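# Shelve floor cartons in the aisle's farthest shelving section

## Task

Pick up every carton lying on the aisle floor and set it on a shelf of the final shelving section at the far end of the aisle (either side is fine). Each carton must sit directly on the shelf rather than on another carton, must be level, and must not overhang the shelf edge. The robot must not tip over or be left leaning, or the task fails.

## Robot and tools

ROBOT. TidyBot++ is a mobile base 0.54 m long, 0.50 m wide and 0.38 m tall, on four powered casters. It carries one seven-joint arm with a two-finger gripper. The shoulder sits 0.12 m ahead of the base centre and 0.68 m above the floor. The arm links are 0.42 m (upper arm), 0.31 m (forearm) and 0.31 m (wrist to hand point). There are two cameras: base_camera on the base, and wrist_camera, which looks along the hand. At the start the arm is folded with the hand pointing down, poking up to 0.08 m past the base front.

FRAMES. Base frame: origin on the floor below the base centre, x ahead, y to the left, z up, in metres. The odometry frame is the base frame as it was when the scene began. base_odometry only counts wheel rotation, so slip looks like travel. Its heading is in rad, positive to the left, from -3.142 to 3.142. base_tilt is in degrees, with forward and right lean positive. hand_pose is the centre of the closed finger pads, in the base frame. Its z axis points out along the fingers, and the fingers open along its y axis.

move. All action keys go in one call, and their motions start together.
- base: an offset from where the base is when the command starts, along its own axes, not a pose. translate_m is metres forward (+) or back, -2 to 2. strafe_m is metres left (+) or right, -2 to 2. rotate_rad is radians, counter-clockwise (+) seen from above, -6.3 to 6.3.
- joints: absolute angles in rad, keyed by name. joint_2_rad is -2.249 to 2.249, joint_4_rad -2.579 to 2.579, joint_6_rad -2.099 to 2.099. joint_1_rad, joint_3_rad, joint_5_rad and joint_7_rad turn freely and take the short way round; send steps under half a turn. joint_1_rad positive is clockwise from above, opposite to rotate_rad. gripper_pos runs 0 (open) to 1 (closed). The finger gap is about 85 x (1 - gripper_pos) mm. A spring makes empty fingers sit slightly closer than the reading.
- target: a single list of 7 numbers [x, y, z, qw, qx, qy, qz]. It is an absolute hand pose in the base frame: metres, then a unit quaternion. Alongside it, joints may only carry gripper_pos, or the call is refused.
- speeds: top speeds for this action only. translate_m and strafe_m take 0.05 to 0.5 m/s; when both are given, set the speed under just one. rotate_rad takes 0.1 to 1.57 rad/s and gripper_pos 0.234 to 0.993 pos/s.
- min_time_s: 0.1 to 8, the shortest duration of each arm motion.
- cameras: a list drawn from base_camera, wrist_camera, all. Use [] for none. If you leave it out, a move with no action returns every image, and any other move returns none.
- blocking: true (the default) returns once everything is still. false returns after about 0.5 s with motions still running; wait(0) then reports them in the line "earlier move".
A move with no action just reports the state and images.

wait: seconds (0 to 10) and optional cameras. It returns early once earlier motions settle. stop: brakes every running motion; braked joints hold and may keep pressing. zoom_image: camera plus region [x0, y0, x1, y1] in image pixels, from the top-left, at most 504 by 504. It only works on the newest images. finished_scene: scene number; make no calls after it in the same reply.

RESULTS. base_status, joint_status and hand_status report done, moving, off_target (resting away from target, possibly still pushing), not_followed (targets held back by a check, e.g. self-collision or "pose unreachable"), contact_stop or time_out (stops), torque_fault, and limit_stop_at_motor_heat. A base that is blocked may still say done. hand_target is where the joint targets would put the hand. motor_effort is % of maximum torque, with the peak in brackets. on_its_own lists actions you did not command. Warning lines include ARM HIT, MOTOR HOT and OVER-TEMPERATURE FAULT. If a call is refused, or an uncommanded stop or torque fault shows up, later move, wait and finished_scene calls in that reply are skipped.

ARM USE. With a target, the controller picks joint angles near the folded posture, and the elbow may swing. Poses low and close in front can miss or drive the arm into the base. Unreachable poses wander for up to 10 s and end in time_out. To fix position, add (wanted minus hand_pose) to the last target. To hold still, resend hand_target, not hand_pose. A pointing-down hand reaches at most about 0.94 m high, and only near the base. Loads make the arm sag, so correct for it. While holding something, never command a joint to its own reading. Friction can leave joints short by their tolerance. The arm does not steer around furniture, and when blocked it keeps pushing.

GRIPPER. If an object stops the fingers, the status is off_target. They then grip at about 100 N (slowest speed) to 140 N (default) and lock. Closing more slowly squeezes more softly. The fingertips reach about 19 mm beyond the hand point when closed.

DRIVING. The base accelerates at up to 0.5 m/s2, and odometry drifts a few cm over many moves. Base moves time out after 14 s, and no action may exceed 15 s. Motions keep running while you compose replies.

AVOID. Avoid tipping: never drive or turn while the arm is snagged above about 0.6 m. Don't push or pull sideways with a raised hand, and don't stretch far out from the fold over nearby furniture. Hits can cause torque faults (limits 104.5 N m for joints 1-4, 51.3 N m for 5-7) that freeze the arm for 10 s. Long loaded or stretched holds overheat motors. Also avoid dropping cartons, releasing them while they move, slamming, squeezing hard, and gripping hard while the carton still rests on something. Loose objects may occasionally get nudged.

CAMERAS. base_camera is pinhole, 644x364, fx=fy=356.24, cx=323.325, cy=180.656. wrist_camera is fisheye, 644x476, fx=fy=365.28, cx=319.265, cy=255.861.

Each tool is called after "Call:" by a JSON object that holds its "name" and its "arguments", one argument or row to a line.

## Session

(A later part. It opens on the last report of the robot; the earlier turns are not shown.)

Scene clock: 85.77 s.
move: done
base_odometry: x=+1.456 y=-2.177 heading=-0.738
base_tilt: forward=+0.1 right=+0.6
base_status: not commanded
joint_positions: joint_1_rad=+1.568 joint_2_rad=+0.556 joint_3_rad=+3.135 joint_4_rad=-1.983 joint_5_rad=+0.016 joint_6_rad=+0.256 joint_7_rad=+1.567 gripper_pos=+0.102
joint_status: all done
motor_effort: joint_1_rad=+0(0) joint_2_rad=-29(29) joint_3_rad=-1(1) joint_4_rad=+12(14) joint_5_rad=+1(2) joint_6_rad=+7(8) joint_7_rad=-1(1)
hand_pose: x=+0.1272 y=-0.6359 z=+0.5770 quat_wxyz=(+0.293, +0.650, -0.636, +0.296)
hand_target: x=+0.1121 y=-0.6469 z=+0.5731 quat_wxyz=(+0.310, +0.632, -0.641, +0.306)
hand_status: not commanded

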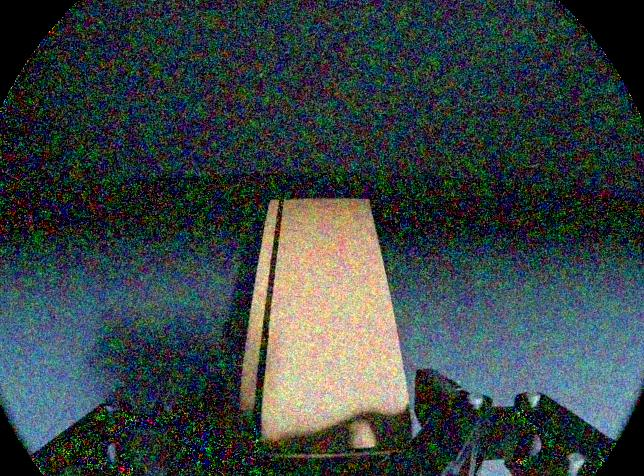

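Call:
{"name": "move", "arguments": {
  "joints": {"joint_1_rad":1.585,"joint_2_rad":0.27,"joint_3_rad":3.14,"joint_4_rad":-2.04,"joint_5_rad":0,"joint_6_rad":0.0,"joint_7_rad":1.571,"gripper_pos":0.0},
  "min_time_s": 1.5,
  "cameras": ["wrist_camera"]
}}

Scene clock: 91.70 s.
move: done
base_odometry: x=+1.456 y=-2.177 heading=-0.738
base_tilt: forward=+0.1 right=+0.6
base_status: not commanded
joint_positions: joint_1_rad=+1.568 joint_2_rad=+0.300 joint_3_rad=+3.135 joint_4_rad=-2.022 joint_5_rad=+0.016 joint_6_rad=+0.078 joint_7_rad=+1.567 gripper_pos=+0.002
joint_status: all done
motor_effort: joint_1_rad=+0(1) joint_2_rad=-24(31) joint_3_rad=+0(2) joint_4_rad=+16(17) joint_5_rad=+2(3) joint_6_rad=+8(9) joint_7_rad=-1(2)
hand_pose: x=+0.1261 y=-0.5973 z=+0.6752 quat_wxyz=(+0.306, +0.644, -0.630, +0.307)
hand_target: x=+0.1131 y=-0.5745 z=+0.6658 quat_wxyz=(+0.287, +0.643, -0.651, +0.284)
hand_status: not commanded

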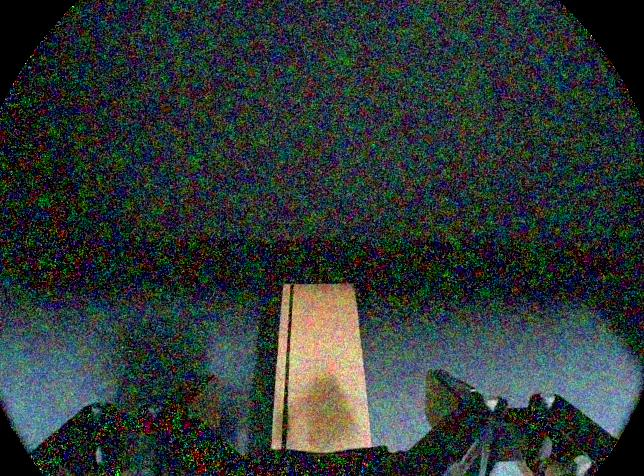

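Call:
{"name": "move", "arguments": {
  "base": {"translate_m":-0.25,"strafe_m":0.06},
  "speeds": {"translate_m":0.2},
  "joints": {"joint_1_rad":1.585,"joint_2_rad":-0.35,"joint_3_rad":3.14,"joint_4_rad":-2.54,"joint_5_rad":0,"joint_6_rad":-0.5,"joint_7_rad":1.571},
  "min_time_s": 1.5,
  "cameras": ["wrist_camera"]
}}

Call:
{"name": "move", "arguments": {
  "base": {"translate_m":-1.505},
  "joints": {"joint_1_rad":-0.015,"joint_2_rad":-0.35,"joint_3_rad":3.14,"joint_4_rad":-2.54,"joint_5_rad":0,"joint_6_rad":-0.5,"joint_7_rad":1.571},
  "min_time_s": 2.0,
  "cameras": ["all"]
}}

Scene clock: 94.30 s.
move: done
base_odometry: x=+1.312 y=-1.964 heading=-0.738
base_tilt: forward=+0.1 right=+0.5
base_status: done
joint_positions: joint_1_rad=+1.572 joint_2_rad=-0.332 joint_3_rad=+3.136 joint_4_rad=-2.526 joint_5_rad=+0.016 joint_6_rad=-0.422 joint_7_rad=+1.567 gripper_pos=+0.002
joint_status: all done
motor_effort: joint_1_rad=+0(5) joint_2_rad=-3(26) joint_3_rad=+0(3) joint_4_rad=+16(18) joint_5_rad=+1(2) joint_6_rad=+5(8) joint_7_rad=+0(1)
hand_pose: x=+0.1192 y=-0.2743 z=+0.6269 quat_wxyz=(+0.187, +0.687, -0.678, +0.180)
hand_target: x=+0.1172 y=-0.2475 z=+0.6145 quat_wxyz=(+0.160, +0.685, -0.693, +0.157)
hand_status: not commanded

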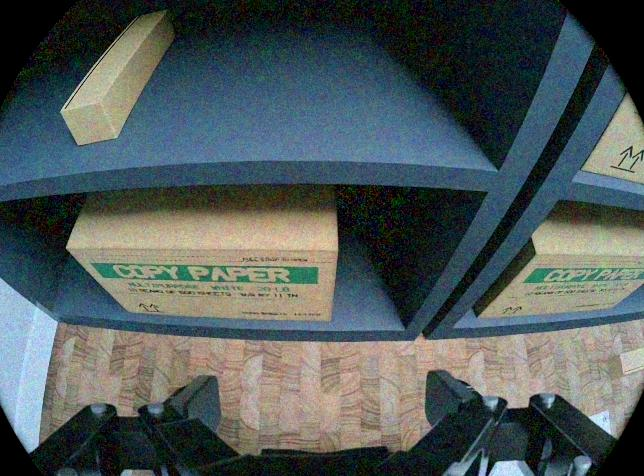

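Scene clock: 97.93 s.
move: done
base_odometry: x=+0.199 y=-0.951 heading=-0.739
base_tilt: forward=+0.1 right=+0.5
base_status: done
joint_positions: joint_1_rad=+0.003 joint_2_rad=-0.339 joint_3_rad=+3.136 joint_4_rad=-2.530 joint_5_rad=+0.016 joint_6_rad=-0.429 joint_7_rad=+1.567 gripper_pos=+0.002
joint_status: all done
motor_effort: joint_1_rad=+0(1) joint_2_rad=-3(5) joint_3_rad=+0(2) joint_4_rad=+17(17) joint_5_rad=+1(2) joint_6_rad=+4(6) joint_7_rad=-2(2)
hand_pose: x=+0.3902 y=-0.0003 z=+0.6262 quat_wxyz=(+0.005, +0.966, +0.006, +0.258)
hand_target: x=+0.3665 y=+0.0054 z=+0.6145 quat_wxyz=(-0.002, +0.975, +0.008, +0.224)
hand_status: not commanded
pictures: base_camera, wrist_camera

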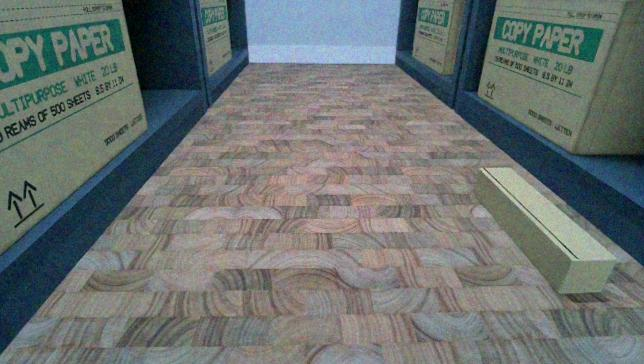

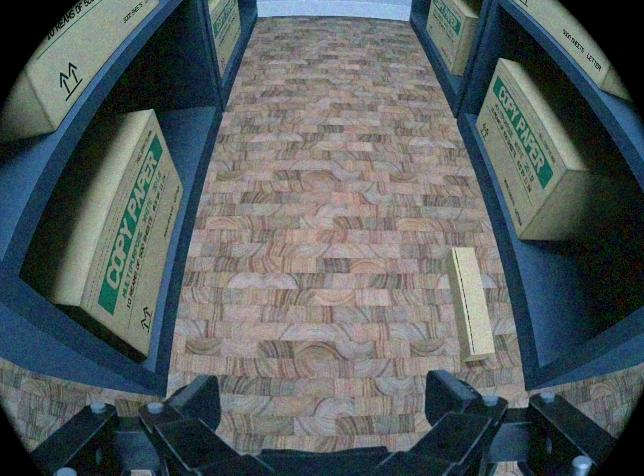

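Call:
{"name": "move", "arguments": {
  "base": {"strafe_m":-0.354},
  "joints": {"joint_1_rad":-0.015,"joint_2_rad":1.73,"joint_3_rad":3.14,"joint_4_rad":-1.671,"joint_5_rad":0,"joint_6_rad":1.0,"joint_7_rad":1.571},
  "min_time_s": 2.5,
  "cameras": ["all"]
}}

Scene clock: 103.93 s.
move: done
base_odometry: x=-0.040 y=-1.213 heading=-0.739
base_tilt: forward=+0.2 right=+0.5
base_status: done
joint_positions: joint_1_rad=-0.004 joint_2_rad=+1.693 joint_3_rad=+3.141 joint_4_rad=-1.683 joint_5_rad=+0.016 joint_6_rad=+0.906 joint_7_rad=+1.567 gripper_pos=+0.002
joint_status: all done
motor_effort: joint_1_rad=+0(2) joint_2_rad=-32(36) joint_3_rad=-1(2) joint_4_rad=+1(16) joint_5_rad=+2(3) joint_6_rad=+6(7) joint_7_rad=-1(2)
hand_pose: x=+0.6575 y=+0.0076 z=+0.0813 quat_wxyz=(-0.006, +0.944, +0.007, +0.330)
hand_target: x=+0.6637 y=+0.0103 z=+0.0815 quat_wxyz=(-0.003, +0.932, +0.007, +0.362)
hand_status: not commanded
pictures: base_camera, wrist_camera

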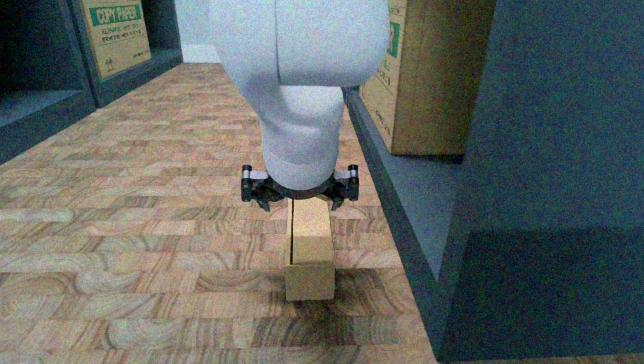

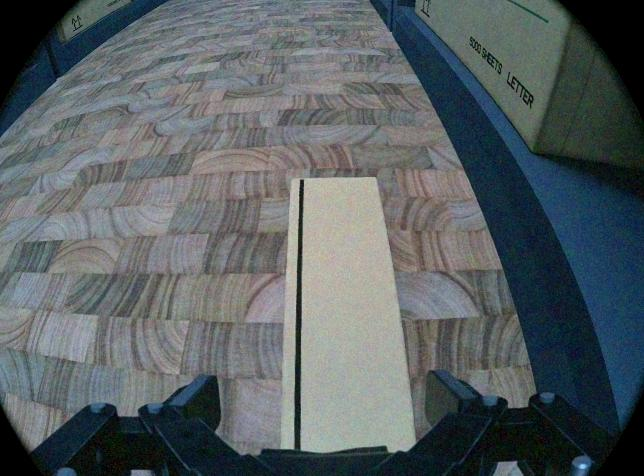

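Call:
{"name": "move", "arguments": {
  "base": {"strafe_m":-0.0115},
  "joints": {"joint_1_rad":-0.015,"joint_2_rad":1.73,"joint_3_rad":3.14,"joint_4_rad":-1.671,"joint_5_rad":0,"joint_6_rad":1.17,"joint_7_rad":1.571},
  "min_time_s": 0.6,
  "cameras": ["wrist_camera"]
}}

Scene clock: 107.07 s.
move: done
base_odometry: x=-0.048 y=-1.221 heading=-0.739
base_tilt: forward=+0.2 right=+0.5
base_status: done
joint_positions: joint_1_rad=-0.008 joint_2_rad=+1.693 joint_3_rad=+3.142 joint_4_rad=-1.680 joint_5_rad=+0.016 joint_6_rad=+1.075 joint_7_rad=+1.567 gripper_pos=+0.002
joint_status: all done
motor_effort: joint_1_rad=+0(4) joint_2_rad=-32(33) joint_3_rad=-1(3) joint_4_rad=+1(3) joint_5_rad=+1(2) joint_6_rad=+7(8) joint_7_rad=+0(2)
hand_pose: x=+0.6969 y=+0.0103 z=+0.1176 quat_wxyz=(-0.007, +0.912, +0.009, +0.409)
hand_target: x=+0.6996 y=+0.0108 z=+0.1204 quat_wxyz=(-0.004, +0.898, +0.006, +0.440)
hand_status: not commanded

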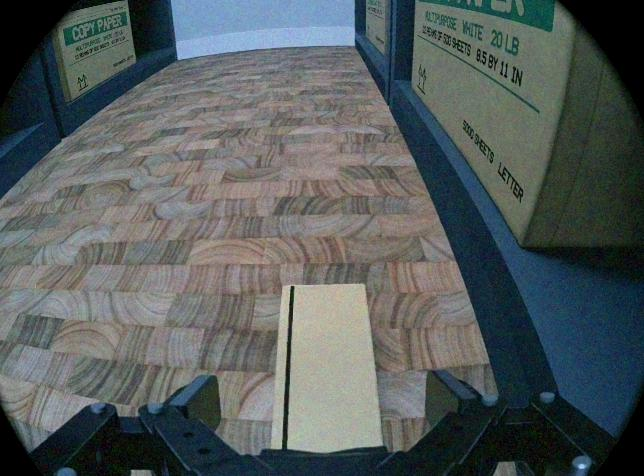

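Call:
{"name": "move", "arguments": {
  "joints": {"joint_1_rad":-0.015,"joint_2_rad":1.908,"joint_3_rad":3.14,"joint_4_rad":-1.44,"joint_5_rad":0,"joint_6_rad":0.945,"joint_7_rad":1.571},
  "min_time_s": 1.5,
  "cameras": ["wrist_camera"]
}}

Call:
{"name": "move", "arguments": {
  "joints": {"gripper_pos":0.38},
  "speeds": {"gripper_pos":0.234},
  "cameras": ["wrist_camera"]
}}

Call:
{"name": "move", "arguments": {
  "joints": {"joint_1_rad":-0.015,"joint_2_rad":1.455,"joint_3_rad":3.14,"joint_4_rad":-1.935,"joint_5_rad":0,"joint_6_rad":1.18,"joint_7_rad":1.571},
  "min_time_s": 2.0,
  "cameras": ["all"]
}}

Scene clock: 109.90 s.
move: done
base_odometry: x=-0.048 y=-1.221 heading=-0.739
base_tilt: forward=+0.2 right=+0.5
base_status: not commanded
joint_positions: joint_1_rad=-0.008 joint_2_rad=+1.869 joint_3_rad=+3.142 joint_4_rad=-1.450 joint_5_rad=+0.016 joint_6_rad=+1.020 joint_7_rad=+1.567 gripper_pos=+0.002
joint_status: all done
motor_effort: joint_1_rad=+0(1) joint_2_rad=-32(33) joint_3_rad=-1(2) joint_4_rad=+3(4) joint_5_rad=+2(2) joint_6_rad=+7(9) joint_7_rad=-1(2)
hand_pose: x=+0.6984 y=+0.0102 z=+0.0418 quat_wxyz=(-0.007, +0.912, +0.009, +0.409)
hand_target: x=+0.6611 y=+0.0102 z=+0.0048 quat_wxyz=(-0.003, +0.933, +0.007, +0.361)
hand_status: not commanded

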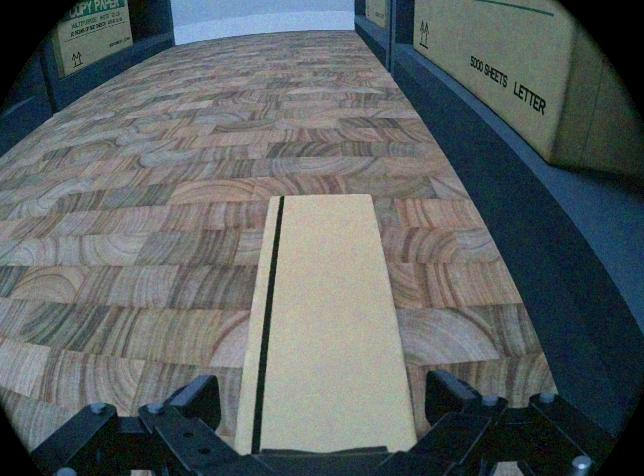

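Scene clock: 112.47 s.
move: off_target
base_odometry: x=-0.048 y=-1.221 heading=-0.739
base_tilt: forward=+0.2 right=+0.6
base_status: not commanded
joint_positions: joint_1_rad=-0.008 joint_2_rad=+1.869 joint_3_rad=+3.142 joint_4_rad=-1.450 joint_5_rad=+0.016 joint_6_rad=+1.020 joint_7_rad=+1.567 gripper_pos=+0.366
joint_status: gripper_pos off_target (ended at +0.366, target +0.380)
motor_effort: joint_1_rad=+0(1) joint_2_rad=-25(32) joint_3_rad=-1(2) joint_4_rad=+3(3) joint_5_rad=+1(2) joint_6_rad=+0(8) joint_7_rad=-2(2)
hand_pose: x=+0.6984 y=+0.0102 z=+0.0418 quat_wxyz=(-0.007, +0.912, +0.009, +0.409)
hand_target: x=+0.6611 y=+0.0102 z=+0.0048 quat_wxyz=(-0.003, +0.933, +0.007, +0.361)
hand_status: not commanded

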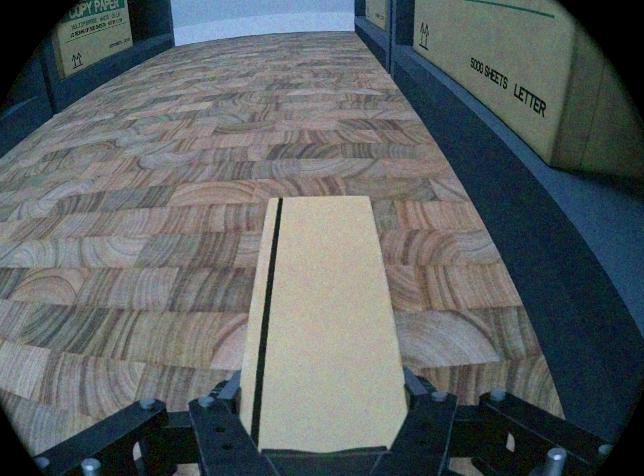

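Scene clock: 114.80 s.
move: done
base_odometry: x=-0.048 y=-1.221 heading=-0.739
base_tilt: forward=+0.2 right=+0.6
base_status: not commanded
joint_positions: joint_1_rad=-0.008 joint_2_rad=+1.493 joint_3_rad=+3.142 joint_4_rad=-1.926 joint_5_rad=+0.016 joint_6_rad=+1.084 joint_7_rad=+1.567 gripper_pos=+0.366
joint_status: all done
motor_effort: joint_1_rad=+0(1) joint_2_rad=-32(33) joint_3_rad=-1(2) joint_4_rad=+1(3) joint_5_rad=+1(3) joint_6_rad=+7(8) joint_7_rad=-1(2)
hand_pose: x=+0.6772 y=+0.0101 z=+0.1968 quat_wxyz=(-0.007, +0.920, +0.009, +0.393)
hand_target: x=+0.7094 y=+0.0110 z=+0.2400 quat_wxyz=(-0.004, +0.893, +0.007, +0.449)
hand_status: not commanded
pictures: base_camera, wrist_camera

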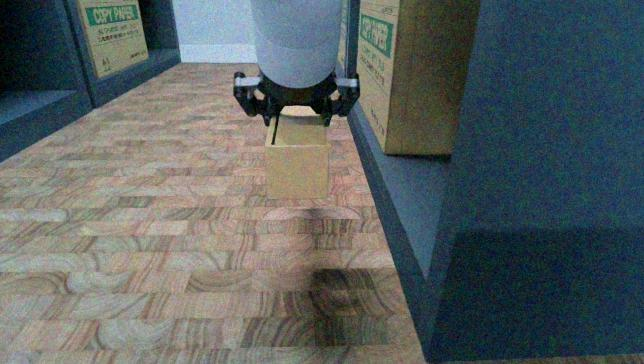

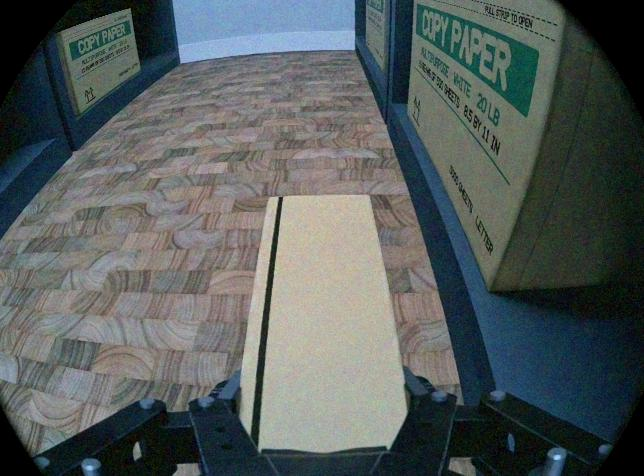

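Call:
{"name": "move", "arguments": {
  "base": {"strafe_m":0.305},
  "joints": {"joint_1_rad":-0.015,"joint_2_rad":-0.229,"joint_3_rad":3.14,"joint_4_rad":-2.41,"joint_5_rad":0,"joint_6_rad":-0.168,"joint_7_rad":1.571},
  "min_time_s": 2.5,
  "cameras": ["all"]
}}

Scene clock: 120.03 s.
move: done
base_odometry: x=+0.158 y=-0.995 heading=-0.739
base_tilt: forward=+0.1 right=+0.5
base_status: done
joint_positions: joint_1_rad=-0.023 joint_2_rad=-0.204 joint_3_rad=+3.135 joint_4_rad=-2.394 joint_5_rad=+0.016 joint_6_rad=-0.088 joint_7_rad=+1.567 gripper_pos=+0.366
joint_status: all done
motor_effort: joint_1_rad=+0(5) joint_2_rad=-9(35) joint_3_rad=+0(4) joint_4_rad=+17(18) joint_5_rad=+1(4) joint_6_rad=+8(9) joint_7_rad=-1(2)
hand_pose: x=+0.5260 y=+0.0128 z=+0.7091 quat_wxyz=(-0.002, +0.908, +0.019, +0.418)
hand_target: x=+0.5027 y=+0.0077 z=+0.6929 quat_wxyz=(-0.003, +0.922, +0.008, +0.386)
hand_status: not commanded
pictures: base_camera, wrist_camera

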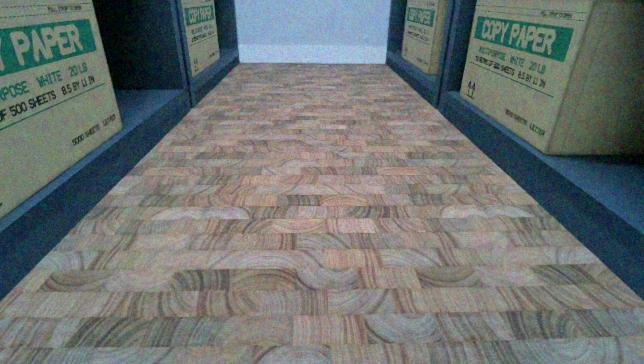

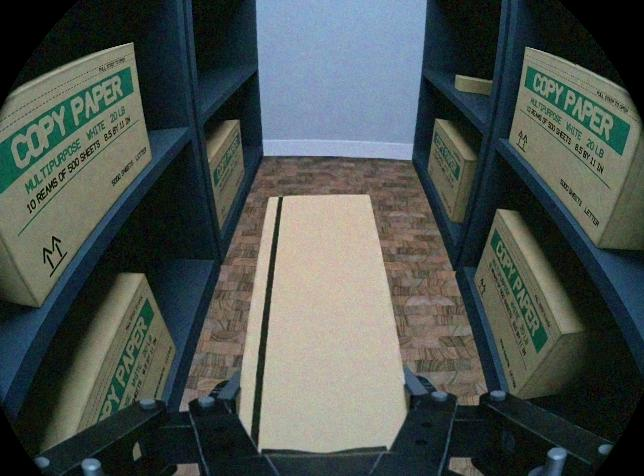

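Call:
{"name": "move", "arguments": {
  "base": {"translate_m":1.516},
  "blocking": false
}}

Call:
{"name": "wait", "arguments": {
  "seconds": 1.2
}}

Scene clock: 121.70 s.
move: moving
base_odometry: x=+0.222 y=-1.054 heading=-0.739
base_tilt: forward=+0.1 right=+0.5
base_status: translate_m moving
joint_positions: joint_1_rad=-0.023 joint_2_rad=-0.212 joint_3_rad=+3.135 joint_4_rad=-2.399 joint_5_rad=+0.016 joint_6_rad=-0.095 joint_7_rad=+1.567 gripper_pos=+0.366
joint_status: not commanded
motor_effort: joint_1_rad=+0(0) joint_2_rad=-7(9) joint_3_rad=+0(1) joint_4_rad=+19(19) joint_5_rad=+1(1) joint_6_rad=+8(8) joint_7_rad=-1(1)
hand_pose: x=+0.5225 y=+0.0127 z=+0.7081 quat_wxyz=(-0.002, +0.909, +0.019, +0.416)
hand_target: x=+0.5027 y=+0.0077 z=+0.6929 quat_wxyz=(-0.003, +0.922, +0.008, +0.386)
hand_status: not commanded
pictures: none

Scene clock: 122.90 s.
earlier move: moving
base_odometry: x=+0.757 y=-1.541 heading=-0.738
base_tilt: forward=+0.1 right=+0.5
base_status: translate_m moving
joint_positions: joint_1_rad=-0.023 joint_2_rad=-0.213 joint_3_rad=+3.135 joint_4_rad=-2.399 joint_5_rad=+0.016 joint_6_rad=-0.096 joint_7_rad=+1.567 gripper_pos=+0.366
joint_status: not commanded
motor_effort: joint_1_rad=+0(1) joint_2_rad=-9(9) joint_3_rad=+0(1) joint_4_rad=+15(19) joint_5_rad=+1(2) joint_6_rad=+7(8) joint_7_rad=-1(1)
hand_pose: x=+0.5223 y=+0.0127 z=+0.7082 quat_wxyz=(-0.002, +0.909, +0.019, +0.416)
hand_target: x=+0.5027 y=+0.0077 z=+0.6929 quat_wxyz=(-0.003, +0.922, +0.008, +0.386)
hand_status: not commanded
wait: 1.20 s; no rest
pictures: none

Call:
{"name": "move", "arguments": {
  "joints": {"joint_1_rad":1.585,"joint_2_rad":-0.229,"joint_3_rad":3.14,"joint_4_rad":-2.41,"joint_5_rad":0,"joint_6_rad":-0.168,"joint_7_rad":1.571},
  "min_time_s": 2.5,
  "cameras": ["all"]
}}

Scene clock: 126.00 s.
move: done
base_odometry: x=+1.279 y=-2.016 heading=-0.739
base_tilt: forward=+0.1 right=+0.5
base_status: done
joint_positions: joint_1_rad=+1.568 joint_2_rad=-0.213 joint_3_rad=+3.137 joint_4_rad=-2.399 joint_5_rad=+0.016 joint_6_rad=-0.096 joint_7_rad=+1.567 gripper_pos=+0.366
joint_status: all done
motor_effort: joint_1_rad=+0(3) joint_2_rad=-9(11) joint_3_rad=+1(2) joint_4_rad=+17(19) joint_5_rad=+1(3) joint_6_rad=+8(9) joint_7_rad=-1(2)
hand_pose: x=+0.1230 y=-0.4035 z=+0.7082 quat_wxyz=(+0.296, +0.649, -0.636, +0.293)
hand_target: x=+0.1155 y=-0.3838 z=+0.6929 quat_wxyz=(+0.275, +0.648, -0.656, +0.271)
hand_status: not commanded
pictures: base_camera, wrist_camera

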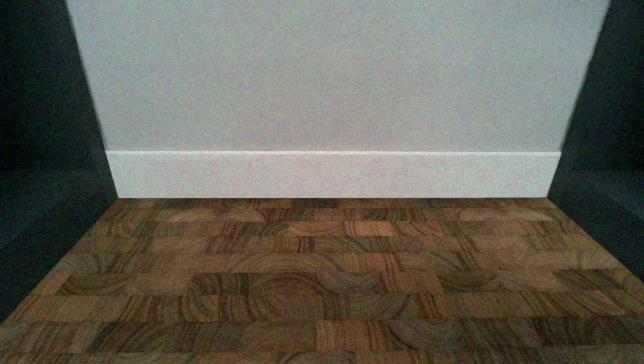

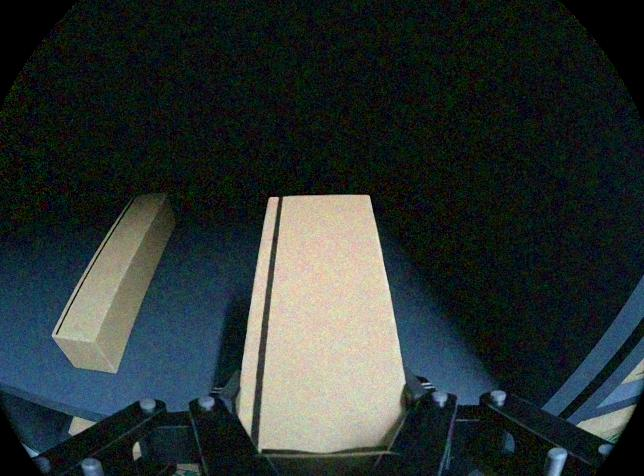

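Call:
{"name": "move", "arguments": {
  "joints": {"joint_1_rad":1.585,"joint_2_rad":0.541,"joint_3_rad":3.14,"joint_4_rad":-1.962,"joint_5_rad":0,"joint_6_rad":0.283,"joint_7_rad":1.571},
  "min_time_s": 2.5,
  "cameras": ["wrist_camera"]
}}

Call:
{"name": "move", "arguments": {
  "joints": {"joint_1_rad":1.585,"joint_2_rad":0.574,"joint_3_rad":3.14,"joint_4_rad":-1.995,"joint_5_rad":0,"joint_6_rad":0.333,"joint_7_rad":1.571},
  "min_time_s": 0.8
}}

Call:
{"name": "move", "arguments": {
  "joints": {"joint_1_rad":1.585,"joint_2_rad":0.594,"joint_3_rad":3.14,"joint_4_rad":-1.995,"joint_5_rad":0,"joint_6_rad":0.34,"joint_7_rad":1.571},
  "min_time_s": 0.6,
  "cameras": ["wrist_camera"]
}}

Scene clock: 130.20 s.
move: done
base_odometry: x=+1.279 y=-2.016 heading=-0.739
base_tilt: forward=+0.1 right=+0.6
base_status: not commanded
joint_positions: joint_1_rad=+1.568 joint_2_rad=+0.511 joint_3_rad=+3.137 joint_4_rad=-1.979 joint_5_rad=+0.016 joint_6_rad=+0.182 joint_7_rad=+1.567 gripper_pos=+0.366
joint_status: all done
motor_effort: joint_1_rad=+0(1) joint_2_rad=-29(30) joint_3_rad=-1(2) joint_4_rad=+14(20) joint_5_rad=+1(2) joint_6_rad=+8(8) joint_7_rad=-1(2)
hand_pose: x=+0.1259 y=-0.6267 z=+0.5894 quat_wxyz=(+0.285, +0.653, -0.640, +0.287)
hand_target: x=+0.1120 y=-0.6520 z=+0.6019 quat_wxyz=(+0.316, +0.629, -0.637, +0.313)
hand_status: not commanded

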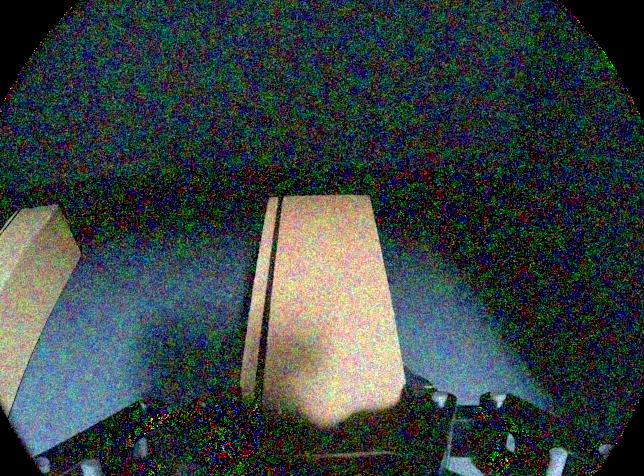

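Scene clock: 131.30 s.
move: done
base_odometry: x=+1.279 y=-2.016 heading=-0.739
base_tilt: forward=+0.2 right=+0.6
base_status: not commanded
joint_positions: joint_1_rad=+1.568 joint_2_rad=+0.537 joint_3_rad=+3.137 joint_4_rad=-1.983 joint_5_rad=+0.016 joint_6_rad=+0.233 joint_7_rad=+1.567 gripper_pos=+0.366
joint_status: all done
motor_effort: joint_1_rad=+0(1) joint_2_rad=-29(30) joint_3_rad=-1(1) joint_4_rad=+13(15) joint_5_rad=+1(2) joint_6_rad=+7(8) joint_7_rad=+0(2)
hand_pose: x=+0.1262 y=-0.6333 z=+0.5839 quat_wxyz=(+0.292, +0.650, -0.637, +0.295)
hand_target: x=+0.1122 y=-0.6437 z=+0.5788 quat_wxyz=(+0.311, +0.632, -0.640, +0.308)
hand_status: not commanded
pictures: none

Scene clock: 132.20 s.
move: done
base_odometry: x=+1.279 y=-2.016 heading=-0.739
base_tilt: forward=+0.1 right=+0.6
base_status: not commanded
joint_positions: joint_1_rad=+1.568 joint_2_rad=+0.550 joint_3_rad=+3.137 joint_4_rad=-1.983 joint_5_rad=+0.016 joint_6_rad=+0.244 joint_7_rad=+1.567 gripper_pos=+0.366
joint_status: all done
motor_effort: joint_1_rad=+0(1) joint_2_rad=-28(30) joint_3_rad=+0(1) joint_4_rad=+13(15) joint_5_rad=+1(2) joint_6_rad=+7(8) joint_7_rad=+0(2)
hand_pose: x=+0.1262 y=-0.6340 z=+0.5776 quat_wxyz=(+0.291, +0.650, -0.637, +0.294)
hand_target: x=+0.1122 y=-0.6428 z=+0.5676 quat_wxyz=(+0.307, +0.634, -0.642, +0.303)
hand_status: not commanded

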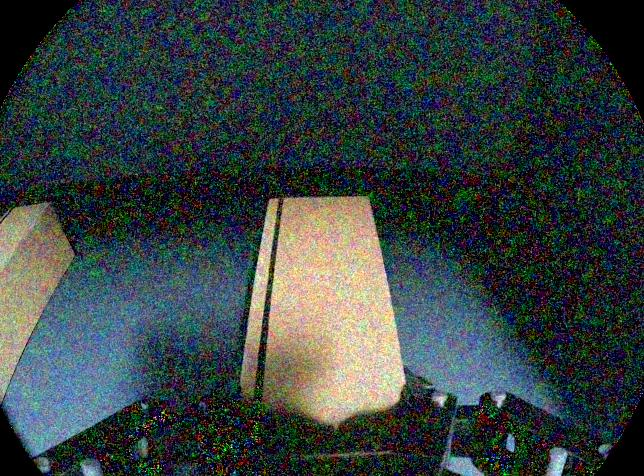

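Call:
{"name": "move", "arguments": {
  "joints": {"joint_1_rad":1.585,"joint_2_rad":0.614,"joint_3_rad":3.14,"joint_4_rad":-1.995,"joint_5_rad":0,"joint_6_rad":0.345,"joint_7_rad":1.571},
  "min_time_s": 0.6,
  "cameras": ["wrist_camera"]
}}

Scene clock: 133.40 s.
move: done
base_odometry: x=+1.279 y=-2.016 heading=-0.739
base_tilt: forward=+0.2 right=+0.5
base_status: not commanded
joint_positions: joint_1_rad=+1.568 joint_2_rad=+0.555 joint_3_rad=+3.137 joint_4_rad=-1.983 joint_5_rad=+0.016 joint_6_rad=+0.254 joint_7_rad=+1.567 gripper_pos=+0.366
joint_status: all done
motor_effort: joint_1_rad=+0(1) joint_2_rad=-26(29) joint_3_rad=+0(2) joint_4_rad=+12(14) joint_5_rad=+1(2) joint_6_rad=+7(8) joint_7_rad=-1(1)
hand_pose: x=+0.1263 y=-0.6356 z=+0.5770 quat_wxyz=(+0.293, +0.649, -0.637, +0.295)
hand_target: x=+0.1122 y=-0.6414 z=+0.5560 quat_wxyz=(+0.302, +0.636, -0.644, +0.299)
hand_status: not commanded

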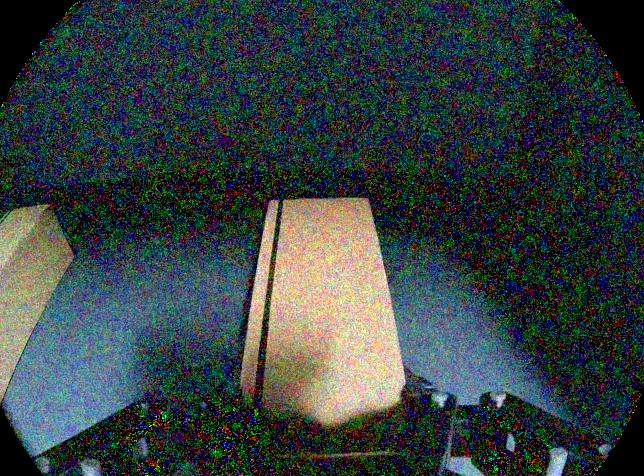

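Stalled at the shelf surface; relieve, release, retract.

Call:
{"name": "move", "arguments": {
  "joints": {"joint_1_rad":1.585,"joint_2_rad":0.59,"joint_3_rad":3.14,"joint_4_rad":-1.985,"joint_5_rad":0,"joint_6_rad":0.335,"joint_7_rad":1.571},
  "min_time_s": 0.4
}}

Call:
{"name": "move", "arguments": {
  "joints": {"gripper_pos":0.1},
  "speeds": {"gripper_pos":0.3}
}}

Call:
{"name": "move", "arguments": {
  "joints": {"joint_1_rad":1.585,"joint_2_rad":0.27,"joint_3_rad":3.14,"joint_4_rad":-2.04,"joint_5_rad":0,"joint_6_rad":0.0,"joint_7_rad":1.571,"gripper_pos":0.0},
  "min_time_s": 1.5,
  "cameras": ["wrist_camera"]
}}

Call:
{"name": "move", "arguments": {
  "joints": {"joint_1_rad":1.585,"joint_2_rad":-0.35,"joint_3_rad":3.14,"joint_4_rad":-2.54,"joint_5_rad":0,"joint_6_rad":-0.5,"joint_7_rad":1.571},
  "min_time_s": 1.5,
  "cameras": ["all"]
}}

Scene clock: 134.93 s.
move: done
base_odometry: x=+1.279 y=-2.016 heading=-0.739
base_tilt: forward=+0.1 right=+0.6
base_status: not commanded
joint_positions: joint_1_rad=+1.568 joint_2_rad=+0.555 joint_3_rad=+3.137 joint_4_rad=-1.983 joint_5_rad=+0.016 joint_6_rad=+0.254 joint_7_rad=+1.567 gripper_pos=+0.366
joint_status: all done
motor_effort: joint_1_rad=+0(1) joint_2_rad=-26(27) joint_3_rad=+0(1) joint_4_rad=+12(13) joint_5_rad=+1(2) joint_6_rad=+7(7) joint_7_rad=+0(1)
hand_pose: x=+0.1263 y=-0.6356 z=+0.5770 quat_wxyz=(+0.293, +0.649, -0.637, +0.295)
hand_target: x=+0.1121 y=-0.6469 z=+0.5731 quat_wxyz=(+0.310, +0.632, -0.641, +0.306)
hand_status: not commanded
pictures: none

Scene clock: 136.43 s.
move: done
base_odometry: x=+1.279 y=-2.016 heading=-0.739
base_tilt: forward=+0.1 right=+0.5
base_status: not commanded
joint_positions: joint_1_rad=+1.568 joint_2_rad=+0.556 joint_3_rad=+3.137 joint_4_rad=-1.983 joint_5_rad=+0.016 joint_6_rad=+0.254 joint_7_rad=+1.567 gripper_pos=+0.102
joint_status: all done
motor_effort: joint_1_rad=+0(1) joint_2_rad=-29(29) joint_3_rad=-1(1) joint_4_rad=+13(14) joint_5_rad=+1(2) joint_6_rad=+7(8) joint_7_rad=-1(2)
hand_pose: x=+0.1263 y=-0.6356 z=+0.5768 quat_wxyz=(+0.293, +0.649, -0.637, +0.295)
hand_target: x=+0.1121 y=-0.6469 z=+0.5731 quat_wxyz=(+0.310, +0.632, -0.641, +0.306)
hand_status: not commanded
pictures: none

Scene clock: 138.53 s.
move: done
base_odometry: x=+1.279 y=-2.016 heading=-0.739
base_tilt: forward=+0.1 right=+0.5
base_status: not commanded
joint_positions: joint_1_rad=+1.568 joint_2_rad=+0.300 joint_3_rad=+3.137 joint_4_rad=-2.022 joint_5_rad=+0.016 joint_6_rad=+0.078 joint_7_rad=+1.567 gripper_pos=+0.002
joint_status: all done
motor_effort: joint_1_rad=+0(1) joint_2_rad=-24(31) joint_3_rad=+0(1) joint_4_rad=+15(17) joint_5_rad=+1(2) joint_6_rad=+7(8) joint_7_rad=-1(2)
hand_pose: x=+0.1252 y=-0.5974 z=+0.6752 quat_wxyz=(+0.307, +0.643, -0.631, +0.307)
hand_target: x=+0.1131 y=-0.5745 z=+0.6658 quat_wxyz=(+0.287, +0.643, -0.651, +0.284)
hand_status: not commanded

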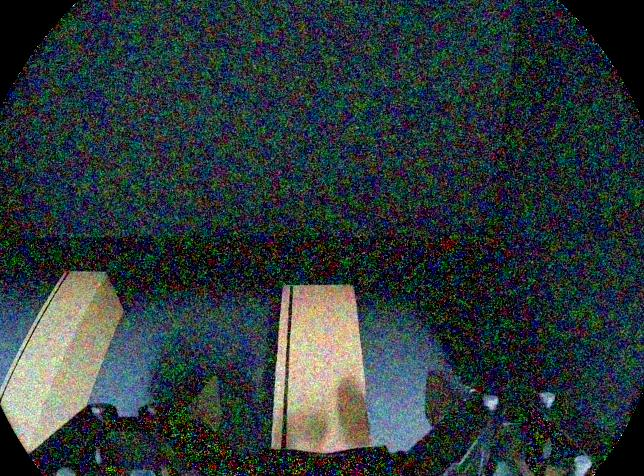

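Scene clock: 140.43 s.
move: done
base_odometry: x=+1.279 y=-2.016 heading=-0.739
base_tilt: forward=+0.2 right=+0.5
base_status: not commanded
joint_positions: joint_1_rad=+1.568 joint_2_rad=-0.330 joint_3_rad=+3.137 joint_4_rad=-2.524 joint_5_rad=+0.016 joint_6_rad=-0.420 joint_7_rad=+1.567 gripper_pos=+0.002
joint_status: all done
motor_effort: joint_1_rad=+0(1) joint_2_rad=-4(25) joint_3_rad=+0(1) joint_4_rad=+16(17) joint_5_rad=+0(3) joint_6_rad=+5(8) joint_7_rad=-1(2)
hand_pose: x=+0.1203 y=-0.2754 z=+0.6272 quat_wxyz=(+0.187, +0.689, -0.677, +0.181)
hand_target: x=+0.1172 y=-0.2475 z=+0.6145 quat_wxyz=(+0.160, +0.685, -0.693, +0.157)
hand_status: not commanded
pictures: base_camera, wrist_camera

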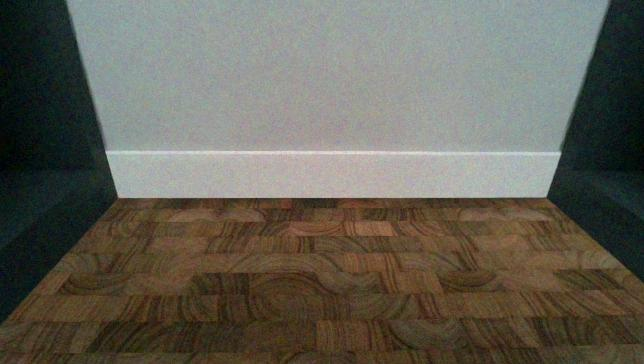

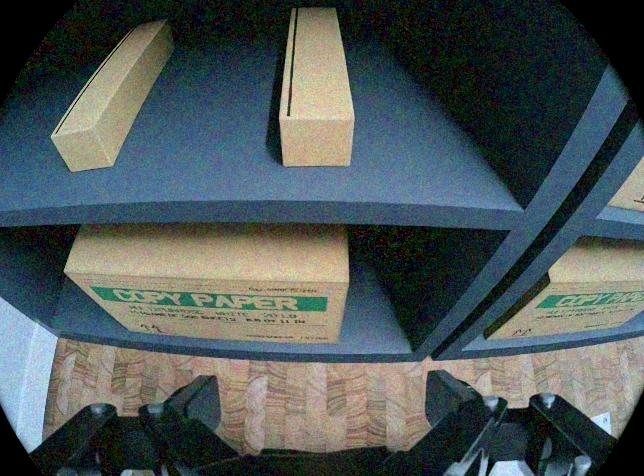

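Both cartons are flat on the shelf, inside its front edge, and separate from each other.

Call:
{"name": "finished_scene", "arguments": {
  "scene": 2
}}

The scene is finished: the task was done.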